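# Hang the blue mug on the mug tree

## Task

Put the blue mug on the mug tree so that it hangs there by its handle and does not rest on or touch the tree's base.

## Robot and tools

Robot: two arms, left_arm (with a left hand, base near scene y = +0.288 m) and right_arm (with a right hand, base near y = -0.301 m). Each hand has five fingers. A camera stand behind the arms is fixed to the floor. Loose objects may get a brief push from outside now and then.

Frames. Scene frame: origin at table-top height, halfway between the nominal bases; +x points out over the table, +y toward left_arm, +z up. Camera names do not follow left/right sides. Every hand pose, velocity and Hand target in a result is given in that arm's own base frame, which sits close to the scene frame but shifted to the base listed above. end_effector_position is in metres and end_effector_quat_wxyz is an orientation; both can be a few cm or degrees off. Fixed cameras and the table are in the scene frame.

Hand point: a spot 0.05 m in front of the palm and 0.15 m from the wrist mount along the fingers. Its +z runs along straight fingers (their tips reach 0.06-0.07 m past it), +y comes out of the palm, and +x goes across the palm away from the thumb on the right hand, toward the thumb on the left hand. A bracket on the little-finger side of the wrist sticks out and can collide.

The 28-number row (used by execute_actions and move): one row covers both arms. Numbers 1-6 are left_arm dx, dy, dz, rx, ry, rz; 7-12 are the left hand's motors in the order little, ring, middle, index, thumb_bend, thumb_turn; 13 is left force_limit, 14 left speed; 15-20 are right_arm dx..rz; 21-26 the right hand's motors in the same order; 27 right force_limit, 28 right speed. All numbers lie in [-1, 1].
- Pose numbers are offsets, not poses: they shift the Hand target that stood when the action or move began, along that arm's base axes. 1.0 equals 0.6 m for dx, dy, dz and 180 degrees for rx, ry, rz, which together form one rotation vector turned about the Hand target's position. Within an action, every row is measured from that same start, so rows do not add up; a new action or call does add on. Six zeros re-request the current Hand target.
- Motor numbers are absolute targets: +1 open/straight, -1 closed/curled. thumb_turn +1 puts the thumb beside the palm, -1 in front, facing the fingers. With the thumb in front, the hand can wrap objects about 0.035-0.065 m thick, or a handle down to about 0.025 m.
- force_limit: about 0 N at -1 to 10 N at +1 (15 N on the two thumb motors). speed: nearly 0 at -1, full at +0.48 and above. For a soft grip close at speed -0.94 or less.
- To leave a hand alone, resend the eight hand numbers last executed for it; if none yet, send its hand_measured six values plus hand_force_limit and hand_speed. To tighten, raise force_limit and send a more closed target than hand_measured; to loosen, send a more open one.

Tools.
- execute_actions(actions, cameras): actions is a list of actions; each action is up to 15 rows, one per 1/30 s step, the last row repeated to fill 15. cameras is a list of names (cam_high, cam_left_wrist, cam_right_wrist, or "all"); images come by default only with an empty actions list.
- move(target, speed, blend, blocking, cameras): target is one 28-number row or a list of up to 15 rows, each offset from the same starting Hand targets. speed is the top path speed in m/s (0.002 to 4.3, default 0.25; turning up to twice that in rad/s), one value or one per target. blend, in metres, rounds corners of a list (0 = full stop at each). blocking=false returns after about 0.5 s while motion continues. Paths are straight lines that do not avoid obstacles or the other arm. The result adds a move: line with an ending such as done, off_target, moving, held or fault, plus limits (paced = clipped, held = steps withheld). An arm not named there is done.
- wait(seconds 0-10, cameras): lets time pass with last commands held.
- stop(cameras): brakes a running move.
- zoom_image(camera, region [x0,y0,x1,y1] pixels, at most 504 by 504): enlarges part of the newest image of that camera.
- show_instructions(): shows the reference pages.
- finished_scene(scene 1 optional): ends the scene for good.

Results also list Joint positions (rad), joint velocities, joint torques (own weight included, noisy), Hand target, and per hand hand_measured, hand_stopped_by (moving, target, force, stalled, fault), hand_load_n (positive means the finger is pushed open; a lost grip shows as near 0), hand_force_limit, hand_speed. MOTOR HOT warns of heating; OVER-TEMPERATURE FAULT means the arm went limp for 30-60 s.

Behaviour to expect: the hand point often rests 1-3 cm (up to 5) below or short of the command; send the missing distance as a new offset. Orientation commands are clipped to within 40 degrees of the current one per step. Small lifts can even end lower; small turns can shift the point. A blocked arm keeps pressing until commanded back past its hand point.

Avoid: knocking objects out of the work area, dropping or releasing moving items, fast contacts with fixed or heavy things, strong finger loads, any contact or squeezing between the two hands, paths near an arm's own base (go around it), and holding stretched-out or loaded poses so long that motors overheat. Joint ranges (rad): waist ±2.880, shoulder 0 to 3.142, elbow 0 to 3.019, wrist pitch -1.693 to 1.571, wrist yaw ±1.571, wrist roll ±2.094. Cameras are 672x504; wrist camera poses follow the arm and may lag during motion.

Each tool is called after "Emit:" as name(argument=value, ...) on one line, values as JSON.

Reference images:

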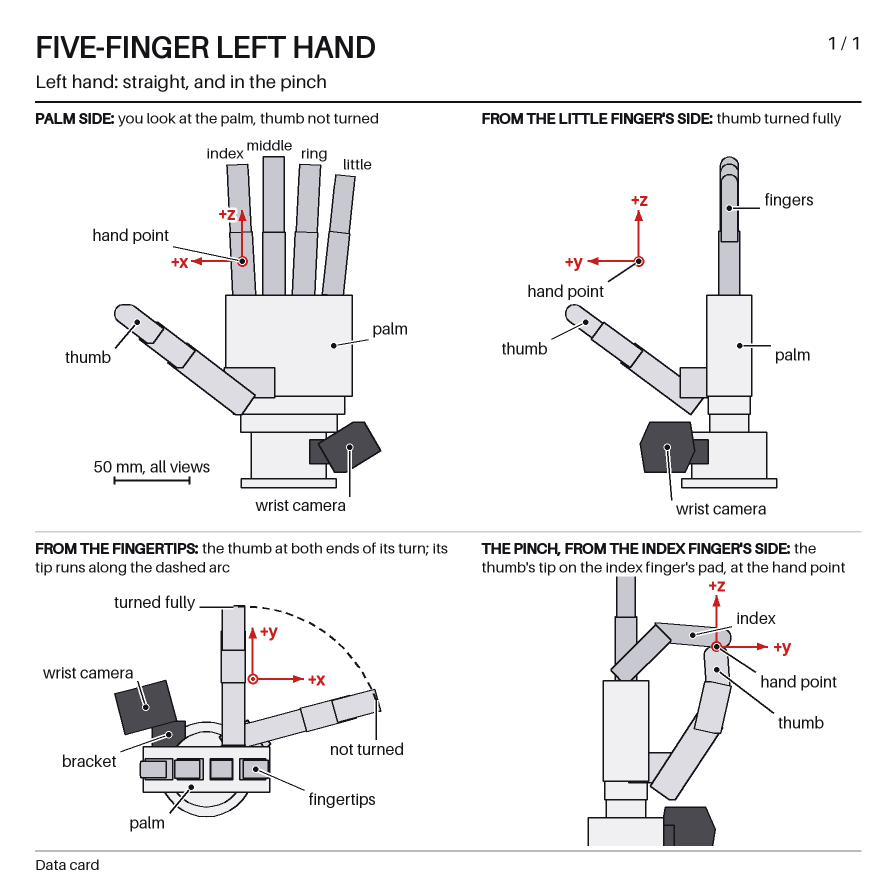

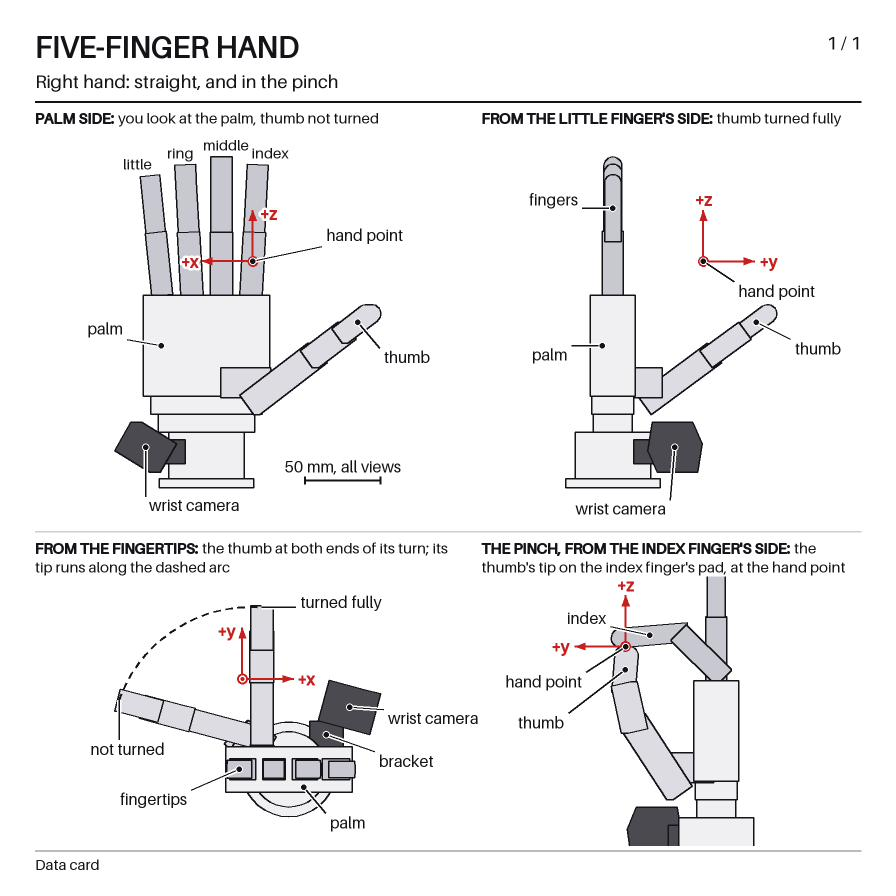

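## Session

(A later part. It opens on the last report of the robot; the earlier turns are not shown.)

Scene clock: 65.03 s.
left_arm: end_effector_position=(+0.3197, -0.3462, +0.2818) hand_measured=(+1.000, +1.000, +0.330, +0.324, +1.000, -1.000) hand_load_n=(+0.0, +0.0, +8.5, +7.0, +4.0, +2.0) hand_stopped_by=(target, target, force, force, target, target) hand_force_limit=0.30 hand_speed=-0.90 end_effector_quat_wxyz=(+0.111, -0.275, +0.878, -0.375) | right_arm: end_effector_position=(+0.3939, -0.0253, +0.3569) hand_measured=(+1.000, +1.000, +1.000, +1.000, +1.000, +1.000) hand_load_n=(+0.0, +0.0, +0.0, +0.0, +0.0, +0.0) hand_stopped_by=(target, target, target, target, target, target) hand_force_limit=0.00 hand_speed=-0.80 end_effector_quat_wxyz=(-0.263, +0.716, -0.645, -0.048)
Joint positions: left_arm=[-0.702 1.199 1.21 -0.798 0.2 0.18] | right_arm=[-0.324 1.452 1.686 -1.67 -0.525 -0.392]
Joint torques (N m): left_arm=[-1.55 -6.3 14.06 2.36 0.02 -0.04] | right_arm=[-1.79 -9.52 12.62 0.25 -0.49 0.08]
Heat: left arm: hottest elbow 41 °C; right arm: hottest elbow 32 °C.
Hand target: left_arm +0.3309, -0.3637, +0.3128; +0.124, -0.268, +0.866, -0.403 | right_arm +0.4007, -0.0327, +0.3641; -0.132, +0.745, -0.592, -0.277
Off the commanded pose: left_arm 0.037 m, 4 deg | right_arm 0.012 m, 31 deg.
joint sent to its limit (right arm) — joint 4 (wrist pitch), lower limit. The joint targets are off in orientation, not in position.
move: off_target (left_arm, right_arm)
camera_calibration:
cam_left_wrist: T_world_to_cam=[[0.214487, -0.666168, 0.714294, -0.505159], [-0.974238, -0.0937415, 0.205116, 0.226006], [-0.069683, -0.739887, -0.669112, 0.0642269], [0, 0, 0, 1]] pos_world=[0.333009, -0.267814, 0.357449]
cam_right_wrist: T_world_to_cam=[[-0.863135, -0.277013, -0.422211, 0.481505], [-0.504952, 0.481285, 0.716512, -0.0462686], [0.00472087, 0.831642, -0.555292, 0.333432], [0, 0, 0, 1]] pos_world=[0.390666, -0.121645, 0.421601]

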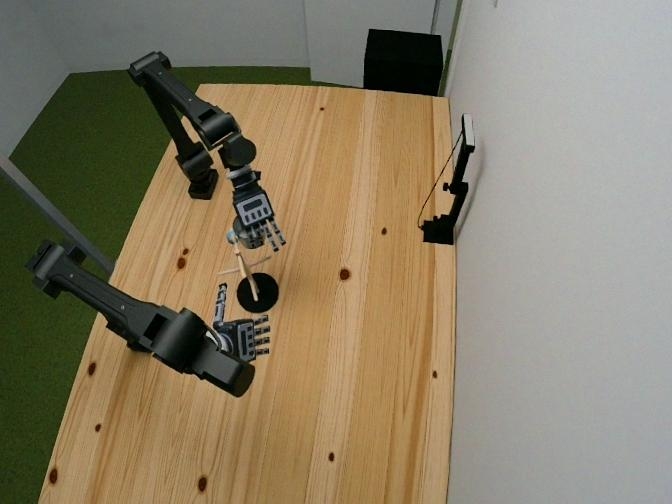

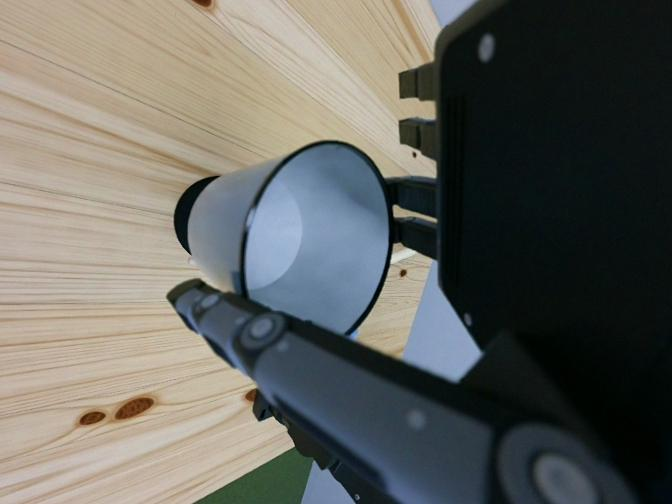

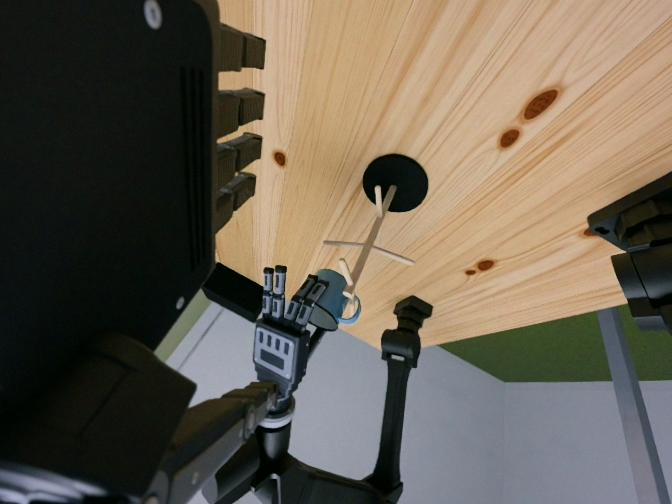

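Emit:
move(target=[-0.006,0.006,-0.05,0,0,0,1,1,-0.15,-0.15,1,-1,0.3,-0.9,0,0,0,0,0,0,1,1,1,1,1,1,0,-0.8], speed=0.05, cameras=["cam_high","cam_right_wrist","cam_left_wrist"])

Emit:
zoom_image(camera="cam_right_wrist", region=[300, 250, 390, 340])

Emit:
zoom_image(camera="cam_high", region=[205, 180, 295, 270])

Scene clock: 66.60 s.
left_arm: end_effector_position=(+0.3263, -0.3527, +0.2749) hand_measured=(+1.000, +1.000, +0.330, +0.324, +1.000, -1.000) hand_load_n=(+0.0, +0.0, +8.5, +6.5, +4.0, +2.0) hand_stopped_by=(target, target, force, force, target, target) hand_force_limit=0.30 hand_speed=-0.90 end_effector_quat_wxyz=(+0.121, -0.270, +0.872, -0.391) | right_arm: end_effector_position=(+0.3939, -0.0253, +0.3569) hand_measured=(+1.000, +1.000, +1.000, +1.000, +1.000, +1.000) hand_load_n=(+0.0, +0.0, +0.0, +0.0, +0.0, +0.0) hand_stopped_by=(target, target, target, target, target, target) hand_force_limit=0.00 hand_speed=-0.80 end_effector_quat_wxyz=(-0.263, +0.716, -0.645, -0.048)
Joint positions: left_arm=[-0.703 1.199 1.177 -0.723 0.199 0.18] | right_arm=[-0.324 1.452 1.686 -1.67 -0.525 -0.392]
Joint torques (N m): left_arm=[-1.44 -7 9.84 2.43 0.02 -0.01] | right_arm=[-1.9 -9.58 12.56 0.17 -0.48 0.03]
Heat: left arm: hottest elbow 40 °C; right arm: hottest elbow 32 °C.
Hand target: left_arm +0.3272, -0.3601, +0.2828; +0.124, -0.268, +0.866, -0.403 | right_arm +0.4007, -0.0327, +0.3641; -0.132, +0.745, -0.592, -0.277
Off the commanded pose: left_arm 0.011 m, 2 deg | right_arm 0.012 m, 31 deg.
joint sent to its limit (right arm) — joint 4 (wrist pitch), lower limit. The joint targets are off in orientation, not in position.
move: off_target (left_arm, right_arm)
camera_calibration:
cam_left_wrist: T_world_to_cam=[[0.191085, -0.647089, 0.738081, -0.498162], [-0.980312, -0.0876926, 0.176915, 0.245104], [-0.0497556, -0.757355, -0.651105, 0.0376716], [0, 0, 0, 1]] pos_world=[0.337344, -0.272331, 0.348849]
cam_right_wrist: T_world_to_cam=[[-0.863135, -0.277013, -0.422211, 0.481505], [-0.504952, 0.481285, 0.716512, -0.0462686], [0.00472087, 0.831642, -0.555292, 0.333432], [0, 0, 0, 1]] pos_world=[0.390666, -0.121645, 0.421601]

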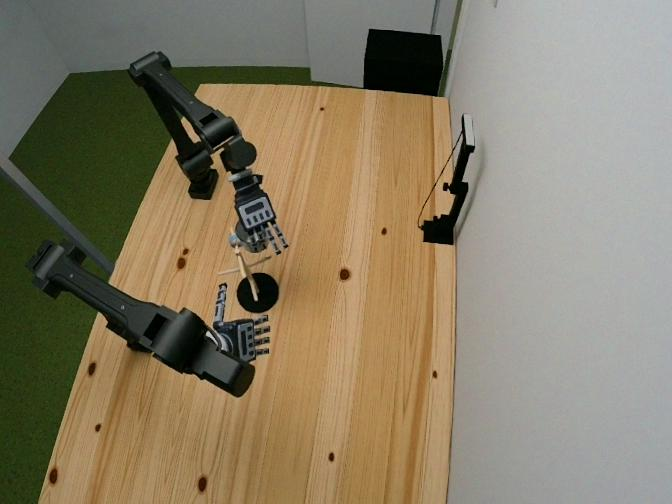

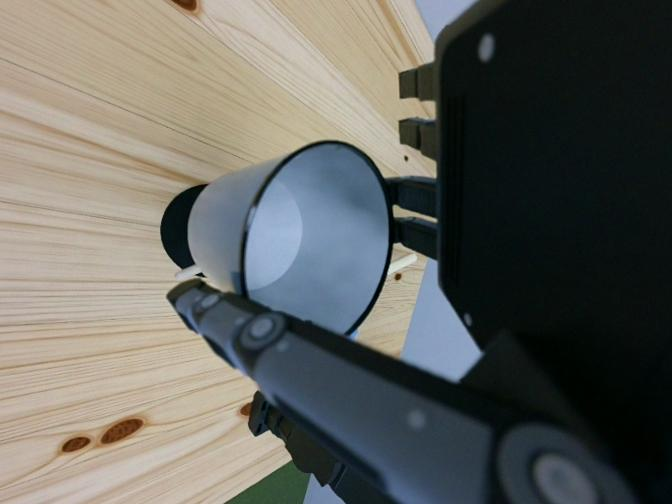

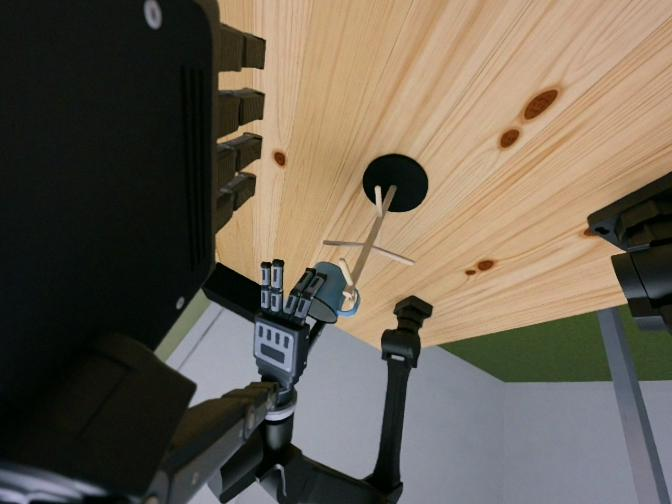

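Scaled by 5.600 from the camera's 672x504 image, which has a finer 960x720 frame.

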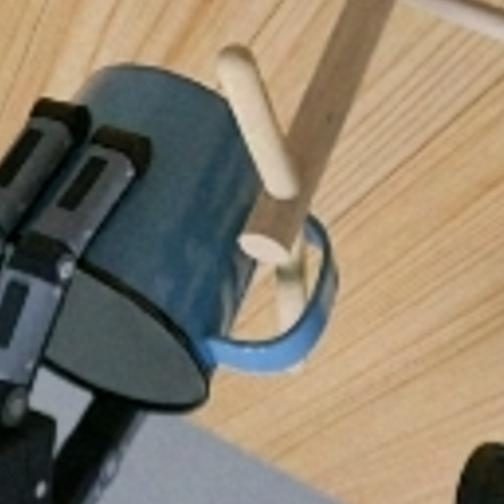

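Scaled by 5.600 from the camera's 672x504 image, which has a finer 960x720 frame.

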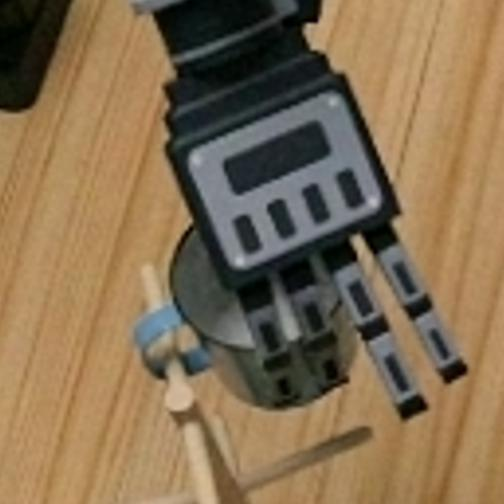

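Emit:
move(target=[-0.0117,0.0183,-0.02,0,0,0,1,1,-0.15,-0.15,1,-1,0.3,-0.9,0,0,0,0,0,0,1,1,1,1,1,1,0,-0.8], speed=0.05, cameras=["cam_high","cam_right_wrist"])

Emit:
zoom_image(camera="cam_right_wrist", region=[300, 250, 390, 340])

Emit:
zoom_image(camera="cam_high", region=[205, 180, 295, 270])

Scene clock: 67.90 s.
left_arm: end_effector_position=(+0.3180, -0.3463, +0.2563) hand_measured=(+1.000, +1.000, +0.330, +0.324, +1.000, -1.000) hand_load_n=(+0.0, +0.0, +8.5, +6.5, +4.0, +2.0) hand_stopped_by=(target, target, force, force, target, target) hand_force_limit=0.30 hand_speed=-0.90 end_effector_quat_wxyz=(+0.116, -0.271, +0.874, -0.385) | right_arm: end_effector_position=(+0.3939, -0.0253, +0.3569) hand_measured=(+1.000, +1.000, +1.000, +1.000, +1.000, +1.000) hand_load_n=(+0.0, +0.0, +0.0, +0.0, +0.0, +0.0) hand_stopped_by=(target, target, target, target, target, target) hand_force_limit=0.00 hand_speed=-0.80 end_effector_quat_wxyz=(-0.263, +0.716, -0.645, -0.048)
Joint positions: left_arm=[-0.703 1.183 1.121 -0.7 0.202 0.18] | right_arm=[-0.324 1.452 1.686 -1.67 -0.525 -0.392]
Joint torques (N m): left_arm=[-0.62 -7.82 9.74 2.4 0.21 0.06] | right_arm=[-1.38 -9.82 12.59 0.14 -0.49 0.09]
Heat: left arm: hottest elbow 40 °C; right arm: hottest elbow 33 °C.
Hand target: left_arm +0.3201, -0.3491, +0.2707; +0.124, -0.268, +0.866, -0.403 | right_arm +0.4007, -0.0327, +0.3641; -0.132, +0.745, -0.592, -0.277
Off the commanded pose: left_arm 0.015 m, 3 deg | right_arm 0.012 m, 31 deg.
joint sent to its limit (right arm) — joint 4 (wrist pitch), lower limit. The joint targets are off in orientation, not in position.
move: off_target (left_arm, right_arm)
camera_calibration:
cam_right_wrist: T_world_to_cam=[[-0.863135, -0.277013, -0.422211, 0.481505], [-0.504952, 0.481285, 0.716512, -0.0462686], [0.00472087, 0.831642, -0.555292, 0.333432], [0, 0, 0, 1]] pos_world=[0.390666, -0.121645, 0.421601]
Images, in order (width x height): cam_high 672x504, cam_right_wrist 672x504.

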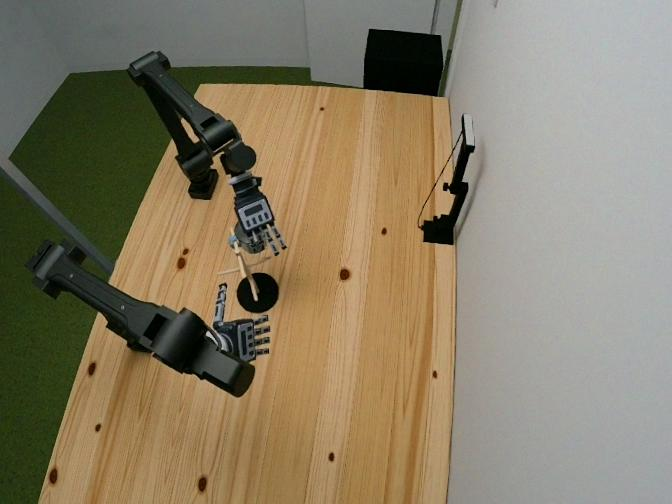

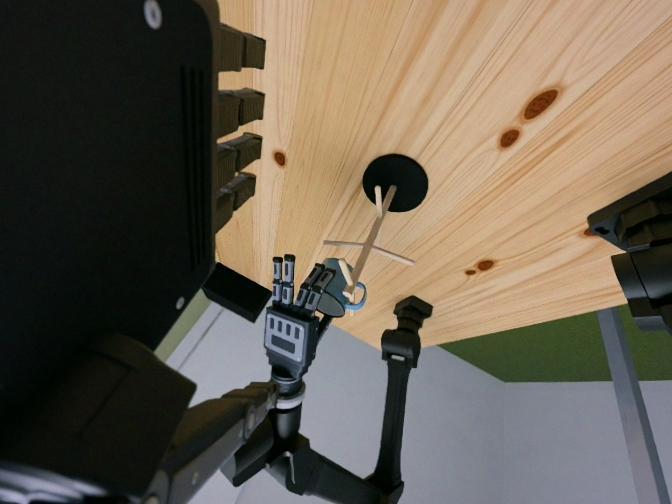

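Scaled by 5.600 from the camera's 672x504 image, which has a finer 960x720 frame.

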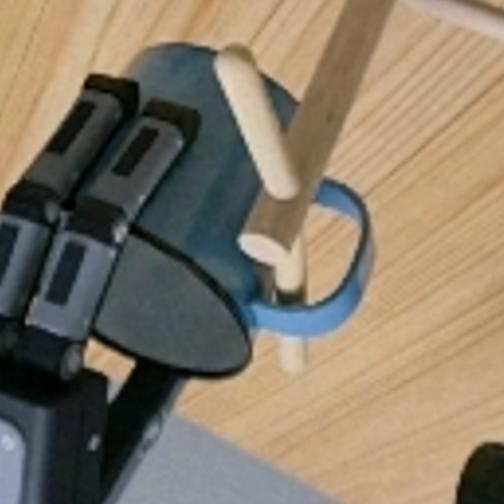

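Scaled by 5.600 from the camera's 672x504 image, which has a finer 960x720 frame.

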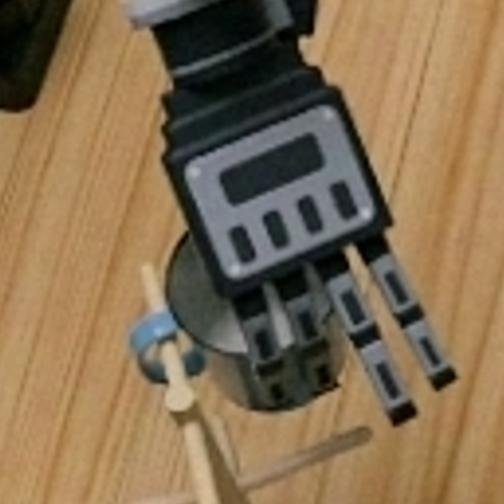

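Emit:
wait(seconds=0.1, cameras=["cam_left_wrist"])

Emit:
zoom_image(camera="cam_left_wrist", region=[180, 120, 460, 380])

Scene clock: 68.33 s.
left_arm: end_effector_position=(+0.3180, -0.3463, +0.2561) hand_measured=(+1.000, +1.000, +0.330, +0.324, +1.000, -1.000) hand_load_n=(+0.0, +0.0, +9.0, +6.5, +4.0, +2.5) hand_stopped_by=(target, target, force, force, target, target) hand_force_limit=0.30 hand_speed=-0.90 end_effector_quat_wxyz=(+0.115, -0.271, +0.875, -0.385) | right_arm: end_effector_position=(+0.3939, -0.0253, +0.3569) hand_measured=(+1.000, +1.000, +1.000, +1.000, +1.000, +1.000) hand_load_n=(+0.0, +0.0, +0.0, +0.0, +0.0, +0.0) hand_stopped_by=(target, target, target, target, target, target) hand_force_limit=0.00 hand_speed=-0.80 end_effector_quat_wxyz=(-0.263, +0.716, -0.645, -0.048)
Joint positions: left_arm=[-0.703 1.183 1.121 -0.7 0.202 0.18] | right_arm=[-0.324 1.452 1.686 -1.67 -0.525 -0.392]
Joint torques (N m): left_arm=[-0.62 -7.94 9.73 2.43 0.21 0.06] | right_arm=[-1.49 -9.64 12.6 0.08 -0.48 0.06]
Heat: left arm: hottest elbow 40 °C; right arm: hottest elbow 33 °C.
Hand target: left_arm +0.3201, -0.3492, +0.2708; +0.124, -0.268, +0.866, -0.403 | right_arm +0.4007, -0.0327, +0.3641; -0.132, +0.745, -0.592, -0.277
Off the commanded pose: left_arm 0.015 m, 3 deg | right_arm 0.012 m, 31 deg.
wait: 0.10 s; at rest from the start
camera_calibration:
cam_left_wrist: T_world_to_cam=[[0.199811, -0.654222, 0.729431, -0.481542], [-0.977982, -0.0874008, 0.189507, 0.236953], [-0.0602264, -0.751236, -0.65728, 0.0369185], [0, 0, 0, 1]] pos_world=[0.330177, -0.266591, 0.330613]
Images, in order (width x height): cam_left_wrist 672x504.

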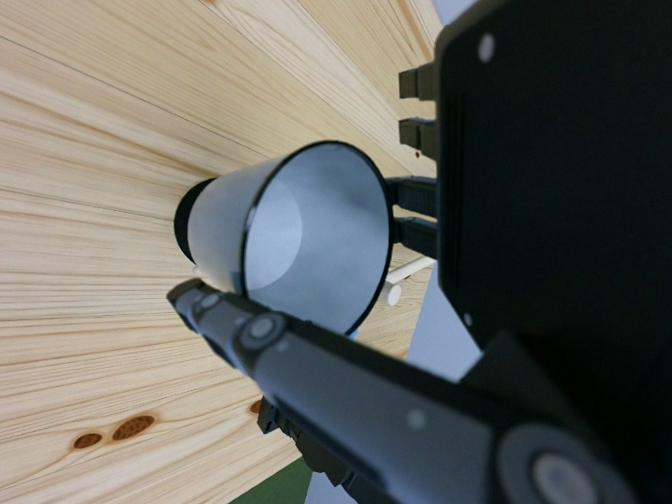

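Scaled by 1.800 from the camera's 672x504 image, which has a finer 960x720 frame.

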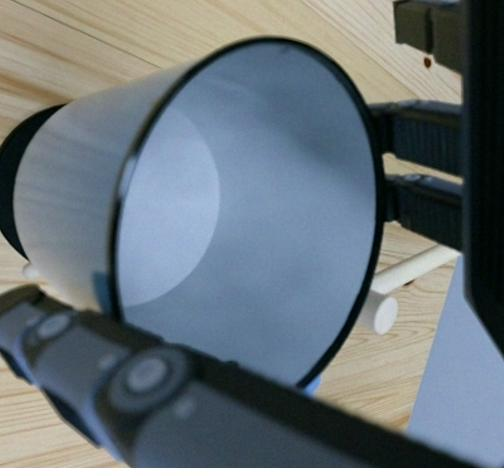

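Emit:
move(target=[-0.0035,0.0067,-0.0117,0,0,0,1,1,-0.15,-0.15,1,-1,0.3,-0.9,0,0,0,0,0,0,1,1,1,1,1,1,0,-0.8], speed=0.03, cameras=["cam_high","cam_right_wrist","cam_left_wrist"])

Emit:
zoom_image(camera="cam_right_wrist", region=[300, 250, 390, 340])

Emit:
zoom_image(camera="cam_high", region=[205, 180, 295, 270])

Scene clock: 69.73 s.
left_arm: end_effector_position=(+0.3156, -0.3452, +0.2533) hand_measured=(+1.000, +1.000, +0.330, +0.324, +1.000, -1.000) hand_load_n=(+0.0, +0.0, +8.5, +6.5, +3.5, +2.0) hand_stopped_by=(target, target, force, force, target, target) hand_force_limit=0.30 hand_speed=-0.90 end_effector_quat_wxyz=(+0.116, -0.269, +0.873, -0.390) | right_arm: end_effector_position=(+0.3939, -0.0253, +0.3569) hand_measured=(+1.000, +1.000, +1.000, +1.000, +1.000, +1.000) hand_load_n=(+0.0, -0.5, +0.0, +0.0, +0.0, +0.0) hand_stopped_by=(target, target, target, target, target, target) hand_force_limit=0.00 hand_speed=-0.80 end_effector_quat_wxyz=(-0.263, +0.716, -0.645, -0.048)
Joint positions: left_arm=[-0.703 1.172 1.1 -0.68 0.206 0.18] | right_arm=[-0.324 1.452 1.686 -1.67 -0.525 -0.392]
Joint torques (N m): left_arm=[-0.21 -7.71 9.39 2.21 0.19 0.1] | right_arm=[-1.73 -9.88 12.59 0.09 -0.49 0.05]
Heat: left arm: hottest elbow 40 °C; right arm: hottest elbow 33 °C.
Hand target: left_arm +0.3180, -0.3452, +0.2636; +0.124, -0.268, +0.866, -0.403 | right_arm +0.4007, -0.0327, +0.3641; -0.132, +0.745, -0.592, -0.277
Off the commanded pose: left_arm 0.011 m, 2 deg | right_arm 0.012 m, 31 deg.
joint sent to its limit (right arm) — joint 4 (wrist pitch), lower limit. The joint targets are off in orientation, not in position.
move: off_target (left_arm, right_arm)
camera_calibration:
cam_left_wrist: T_world_to_cam=[[0.193564, -0.648393, 0.736288, -0.476136], [-0.979357, -0.0831429, 0.184248, 0.23851], [-0.0582478, -0.756753, -0.651101, 0.0316659], [0, 0, 0, 1]] pos_world=[0.327594, -0.264929, 0.327246]
cam_right_wrist: T_world_to_cam=[[-0.863135, -0.277013, -0.422211, 0.481505], [-0.504952, 0.481285, 0.716512, -0.0462686], [0.00472087, 0.831642, -0.555292, 0.333432], [0, 0, 0, 1]] pos_world=[0.390666, -0.121645, 0.421601]

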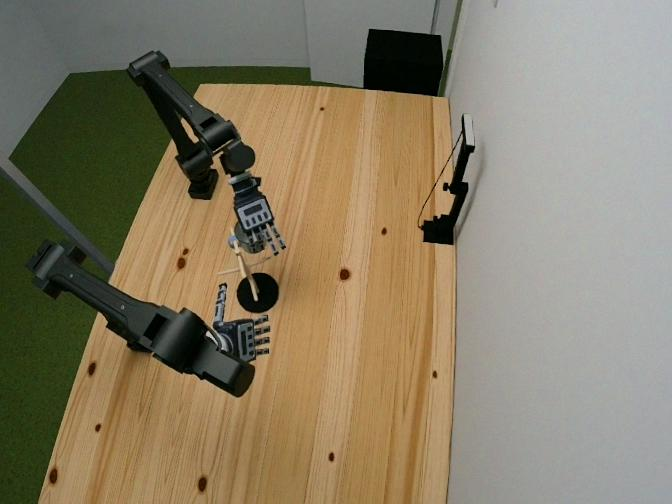

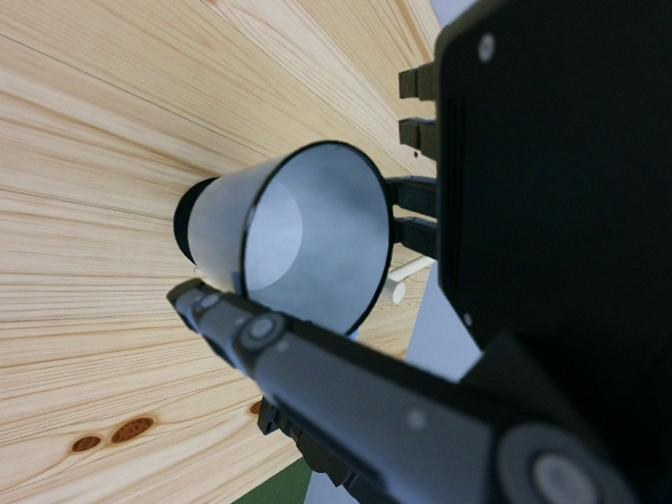

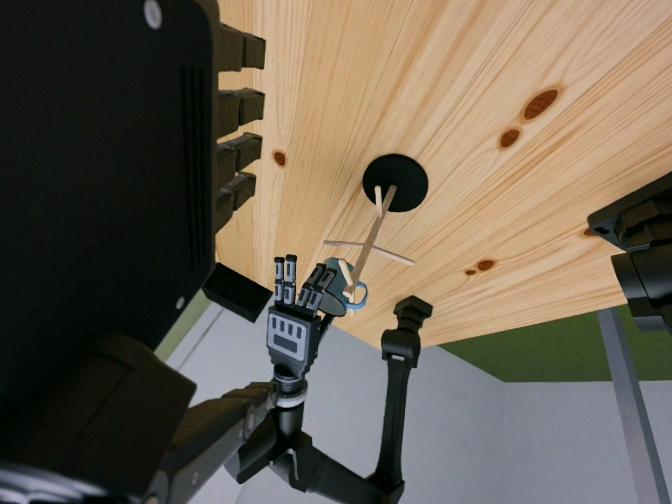

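Scaled by 5.600 from the camera's 672x504 image, which has a finer 960x720 frame.

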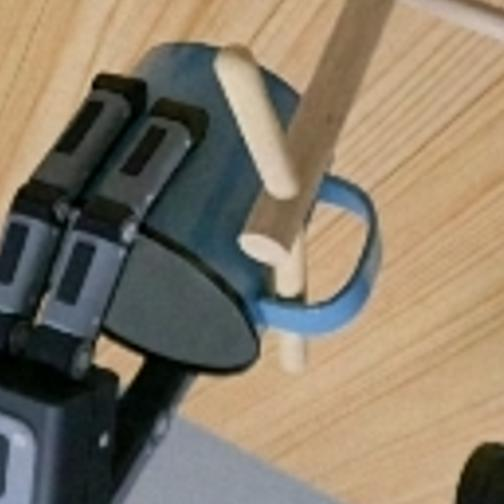

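Scaled by 5.600 from the camera's 672x504 image, which has a finer 960x720 frame.

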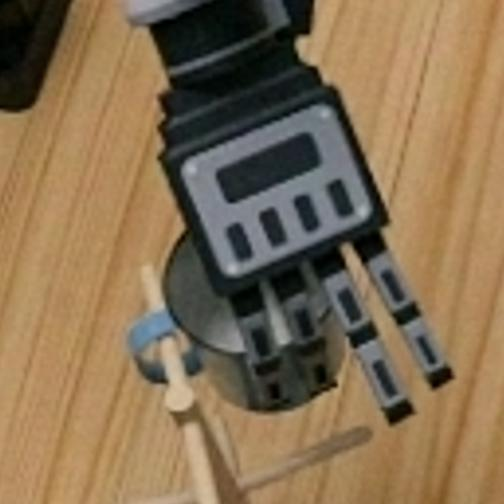

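Emit:
move(target=[0,0,-0.0117,0,0,0,1,1,-0.15,-0.15,1,-1,0.3,-0.9,0,0,0,0,0,0,1,1,1,1,1,1,0,-0.8], speed=0.03, cameras=["cam_high","cam_right_wrist","cam_left_wrist"])

Emit:
zoom_image(camera="cam_right_wrist", region=[300, 250, 390, 340])

Emit:
zoom_image(camera="cam_high", region=[205, 180, 295, 270])

Scene clock: 70.77 s.
left_arm: end_effector_position=(+0.3159, -0.3460, +0.2529) hand_measured=(+1.000, +1.000, +0.330, +0.324, +1.000, -1.000) hand_load_n=(+0.0, +0.0, +8.5, +6.5, +4.0, +1.5) hand_stopped_by=(target, target, force, force, target, target) hand_force_limit=0.30 hand_speed=-0.90 end_effector_quat_wxyz=(+0.119, -0.267, +0.870, -0.396) | right_arm: end_effector_position=(+0.3939, -0.0253, +0.3569) hand_measured=(+1.000, +1.000, +1.000, +1.000, +1.000, +1.000) hand_load_n=(+0.0, +0.0, +0.0, +0.0, +0.0, +0.0) hand_stopped_by=(target, target, target, target, target, target) hand_force_limit=0.00 hand_speed=-0.80 end_effector_quat_wxyz=(-0.263, +0.716, -0.645, -0.048)
Joint positions: left_arm=[-0.703 1.165 1.088 -0.66 0.208 0.18] | right_arm=[-0.324 1.452 1.686 -1.67 -0.525 -0.392]
Joint torques (N m): left_arm=[-0.21 -7.06 8.9 2.37 0.08 0.09] | right_arm=[-1.38 -9.88 12.55 0.17 -0.5 0.05]
Heat: left arm: hottest elbow 40 °C; right arm: hottest elbow 33 °C.
Hand target: left_arm +0.3181, -0.3452, +0.2567; +0.124, -0.268, +0.866, -0.403 | right_arm +0.4007, -0.0327, +0.3641; -0.132, +0.745, -0.592, -0.277
Off the commanded pose: left_arm 0.004 m, 1 deg | right_arm 0.012 m, 31 deg.
joint sent to its limit (right arm) — joint 4 (wrist pitch), lower limit. The joint targets are off in orientation, not in position.
move: off_target (right_arm)
camera_calibration:
cam_left_wrist: T_world_to_cam=[[0.184971, -0.640952, 0.74496, -0.473147], [-0.981315, -0.0796021, 0.175168, 0.24293], [-0.0529742, -0.763442, -0.6437, 0.0249555], [0, 0, 0, 1]] pos_world=[0.327231, -0.264875, 0.325986]
cam_right_wrist: T_world_to_cam=[[-0.863135, -0.277013, -0.422211, 0.481505], [-0.504952, 0.481285, 0.716512, -0.0462686], [0.00472087, 0.831642, -0.555292, 0.333432], [0, 0, 0, 1]] pos_world=[0.390666, -0.121645, 0.421601]

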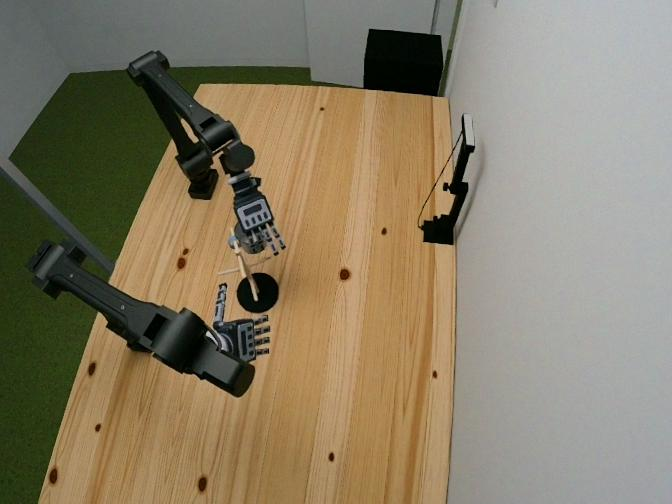

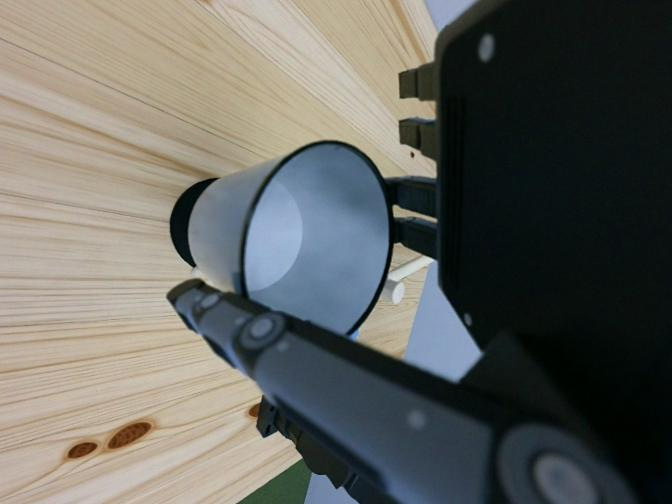

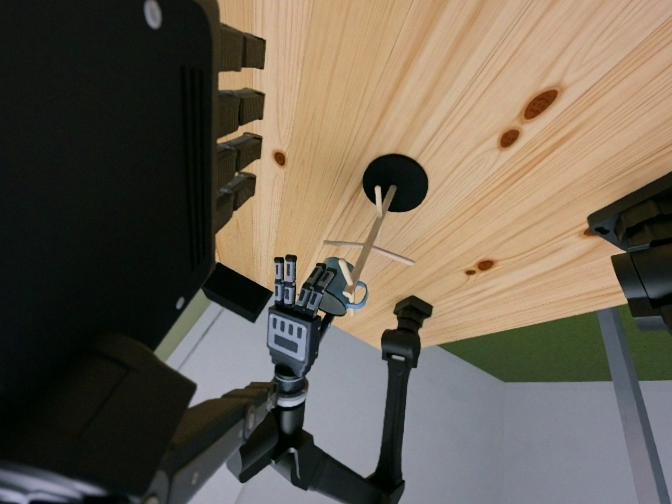

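Scaled by 5.600 from the camera's 672x504 image, which has a finer 960x720 frame.

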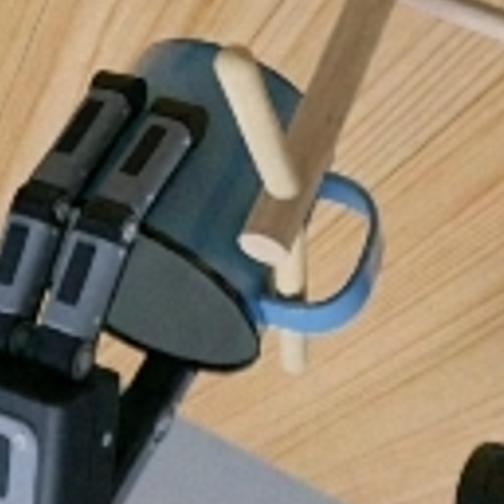

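Scaled by 5.600 from the camera's 672x504 image, which has a finer 960x720 frame.

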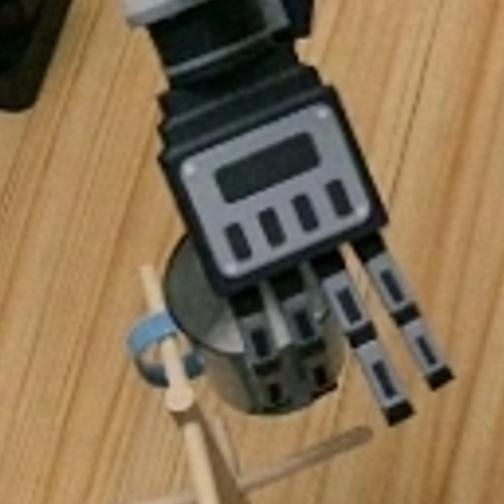

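Emit:
move(target=[-0.0083,0.0175,0.012,0,0,0,1,1,-0.15,-0.15,1,-1,0.3,-0.9,0,0,0,0,0,0,1,1,1,1,1,1,0,-0.8], speed=0.03, cameras=["cam_high","cam_right_wrist"])

Emit:
zoom_image(camera="cam_right_wrist", region=[300, 250, 390, 340])

Emit:
zoom_image(camera="cam_high", region=[205, 180, 295, 270])

Scene clock: 72.60 s.
left_arm: end_effector_position=(+0.3117, -0.3400, +0.2551) hand_measured=(+1.000, +1.000, +0.330, +0.324, +1.000, -1.000) hand_load_n=(+0.0, +0.0, +9.0, +6.5, +4.0, +2.0) hand_stopped_by=(target, target, force, force, target, target) hand_force_limit=0.30 hand_speed=-0.90 end_effector_quat_wxyz=(+0.118, -0.268, +0.869, -0.398) | right_arm: end_effector_position=(+0.3939, -0.0253, +0.3569) hand_measured=(+1.000, +1.000, +1.000, +1.000, +1.000, +1.000) hand_load_n=(-0.5, +0.0, +0.0, +0.0, +0.0, +0.0) hand_stopped_by=(target, target, target, target, target, target) hand_force_limit=0.00 hand_speed=-0.80 end_effector_quat_wxyz=(-0.263, +0.716, -0.645, -0.048)
Joint positions: left_arm=[-0.696 1.144 1.076 -0.668 0.215 0.18] | right_arm=[-0.324 1.452 1.686 -1.67 -0.525 -0.392]
Joint torques (N m): left_arm=[0.38 -7.41 9.55 1.44 0.22 0.19] | right_arm=[-1.2 -9.64 12.52 0.18 -0.5 0.05]
Heat: left arm: hottest elbow 40 °C; right arm: hottest elbow 34 °C.
Hand target: left_arm +0.3131, -0.3346, +0.2640; +0.124, -0.268, +0.866, -0.403 | right_arm +0.4007, -0.0327, +0.3641; -0.132, +0.745, -0.592, -0.277
Off the commanded pose: left_arm 0.010 m, 1 deg | right_arm 0.012 m, 31 deg.
joint sent to its limit (right arm) — joint 4 (wrist pitch), lower limit. The joint targets are off in orientation, not in position.
move: off_target (right_arm)
camera_calibration:
cam_right_wrist: T_world_to_cam=[[-0.863135, -0.277013, -0.422211, 0.481505], [-0.504952, 0.481285, 0.716512, -0.0462686], [0.00472087, 0.831642, -0.555292, 0.333432], [0, 0, 0, 1]] pos_world=[0.390666, -0.121645, 0.421601]
Images, in order (width x height): cam_high 672x504, cam_right_wrist 672x504.

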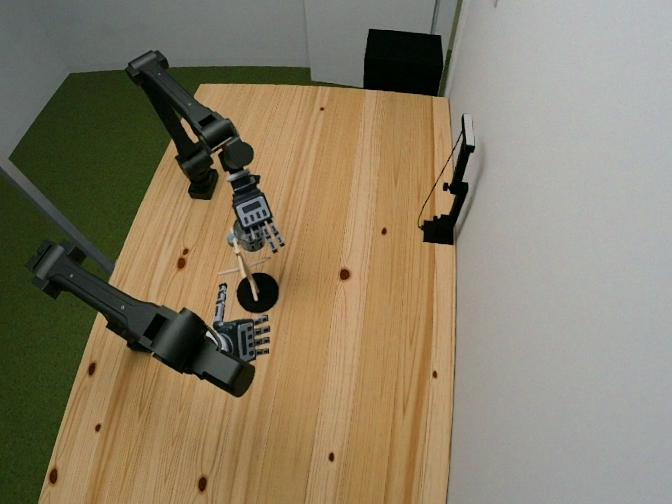

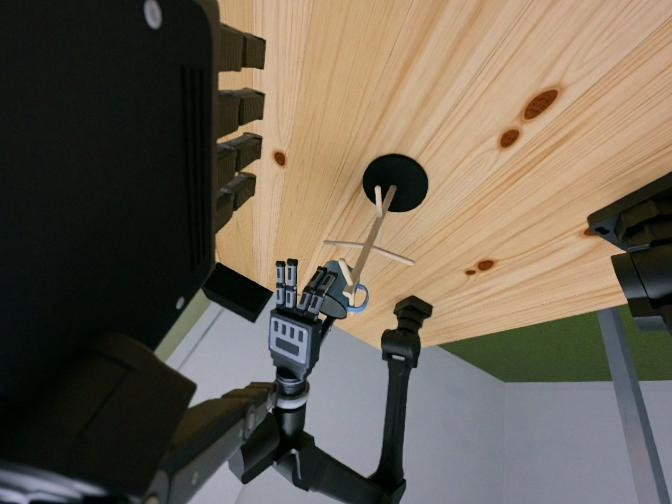

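Scaled by 5.600 from the camera's 672x504 image, which has a finer 960x720 frame.

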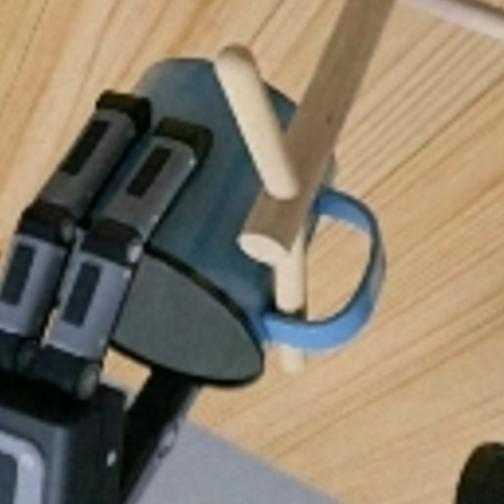

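Scaled by 5.600 from the camera's 672x504 image, which has a finer 960x720 frame.

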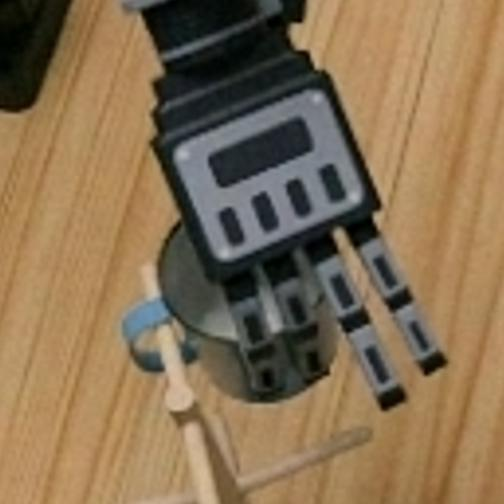

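Emit:
move(target=[[0,0,-0.0083,0,0,0,1,1,-0.15,-0.15,1,-1,0.3,-0.9,0,0,0,0,0,0,1,1,1,1,1,1,0,-0.8],[0,0,-0.0083,0,0,0,1,1,0.42,0.42,1,-1,0.3,-0.985,0,0,0,0,0,0,1,1,1,1,1,1,0,-0.8]], speed=0.03, cameras=["cam_high","cam_right_wrist","cam_left_wrist"])

Emit:
zoom_image(camera="cam_right_wrist", region=[300, 250, 390, 340])

Emit:
zoom_image(camera="cam_high", region=[205, 180, 295, 270])

Scene clock: 77.40 s.
left_arm: end_effector_position=(+0.3103, -0.3374, +0.2518) hand_measured=(+1.000, +1.000, +0.420, +0.420, +1.000, -1.000) hand_load_n=(+0.0, +0.0, +1.0, +0.0, +0.0, +0.0) hand_stopped_by=(target, target, target, moving, target, target) hand_force_limit=0.30 hand_speed=-0.98 end_effector_quat_wxyz=(+0.117, -0.270, +0.870, -0.395) | right_arm: end_effector_position=(+0.3939, -0.0253, +0.3569) hand_measured=(+1.000, +1.000, +1.000, +1.000, +1.000, +1.000) hand_load_n=(+0.0, +0.0, +0.0, +0.0, +0.0, +0.0) hand_stopped_by=(target, target, target, target, target, target) hand_force_limit=0.00 hand_speed=-0.80 end_effector_quat_wxyz=(-0.263, +0.716, -0.645, -0.048)
Joint positions: left_arm=[-0.694 1.141 1.067 -0.668 0.216 0.181] | right_arm=[-0.324 1.452 1.686 -1.67 -0.525 -0.392]
Joint torques (N m): left_arm=[0.15 -7.06 9.28 1.92 0.2 0.18] | right_arm=[-1.26 -9.64 12.67 0.13 -0.47 0.03]
Heat: left arm: hottest elbow 40 °C; right arm: hottest elbow 35 °C.
Hand target: left_arm +0.3132, -0.3346, +0.2590; +0.124, -0.268, +0.866, -0.403 | right_arm +0.4007, -0.0327, +0.3641; -0.132, +0.745, -0.592, -0.277
Off the commanded pose: left_arm 0.008 m, 1 deg | right_arm 0.012 m, 31 deg.
joint sent to its limit (right arm) — joint 4 (wrist pitch), lower limit. The joint targets are off in orientation, not in position.
move: off_target (right_arm)
camera_calibration:
cam_left_wrist: T_world_to_cam=[[0.191111, -0.639551, 0.744615, -0.467185], [-0.980073, -0.0824778, 0.180702, 0.235587], [-0.0541541, -0.764312, -0.642569, 0.0303266], [0, 0, 0, 1]] pos_world=[0.321819, -0.256179, 0.324789]
cam_right_wrist: T_world_to_cam=[[-0.863135, -0.277013, -0.422211, 0.481505], [-0.504952, 0.481285, 0.716512, -0.0462686], [0.00472087, 0.831642, -0.555292, 0.333432], [0, 0, 0, 1]] pos_world=[0.390666, -0.121645, 0.421601]

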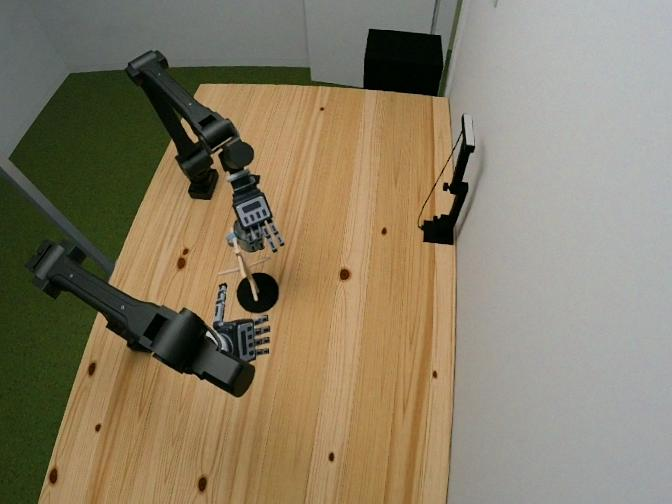

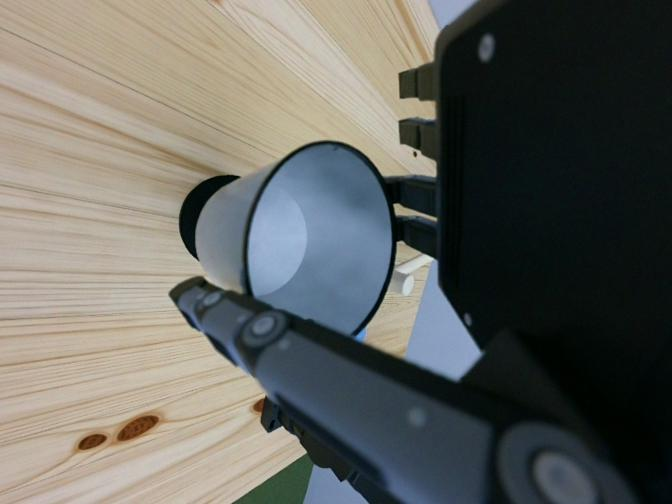

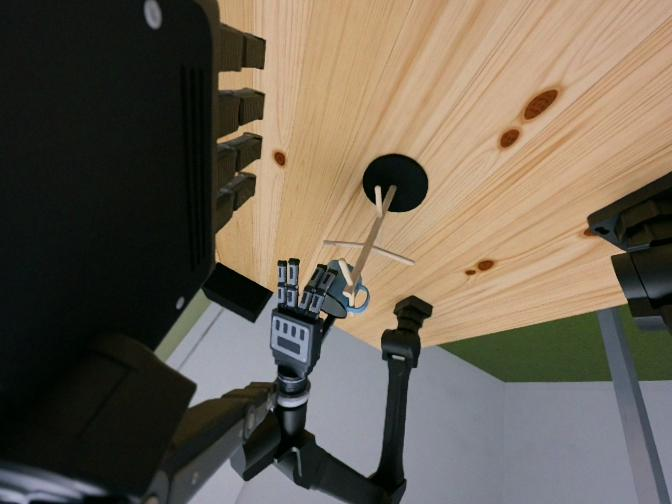

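Scaled by 5.600 from the camera's 672x504 image, which has a finer 960x720 frame.

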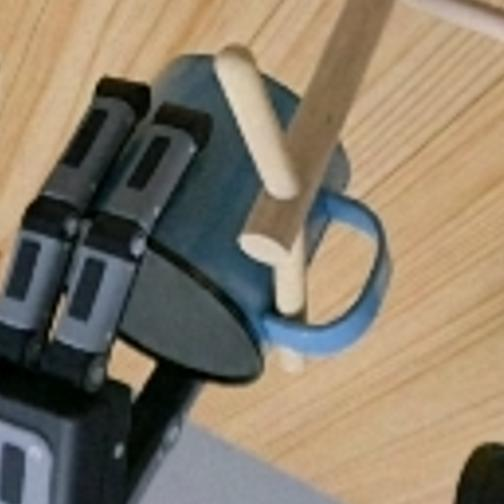

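Scaled by 5.600 from the camera's 672x504 image, which has a finer 960x720 frame.

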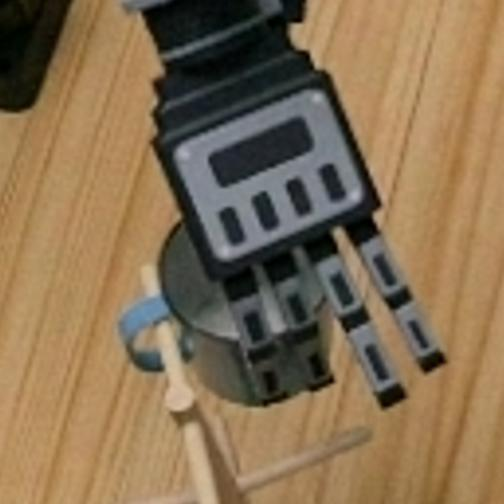

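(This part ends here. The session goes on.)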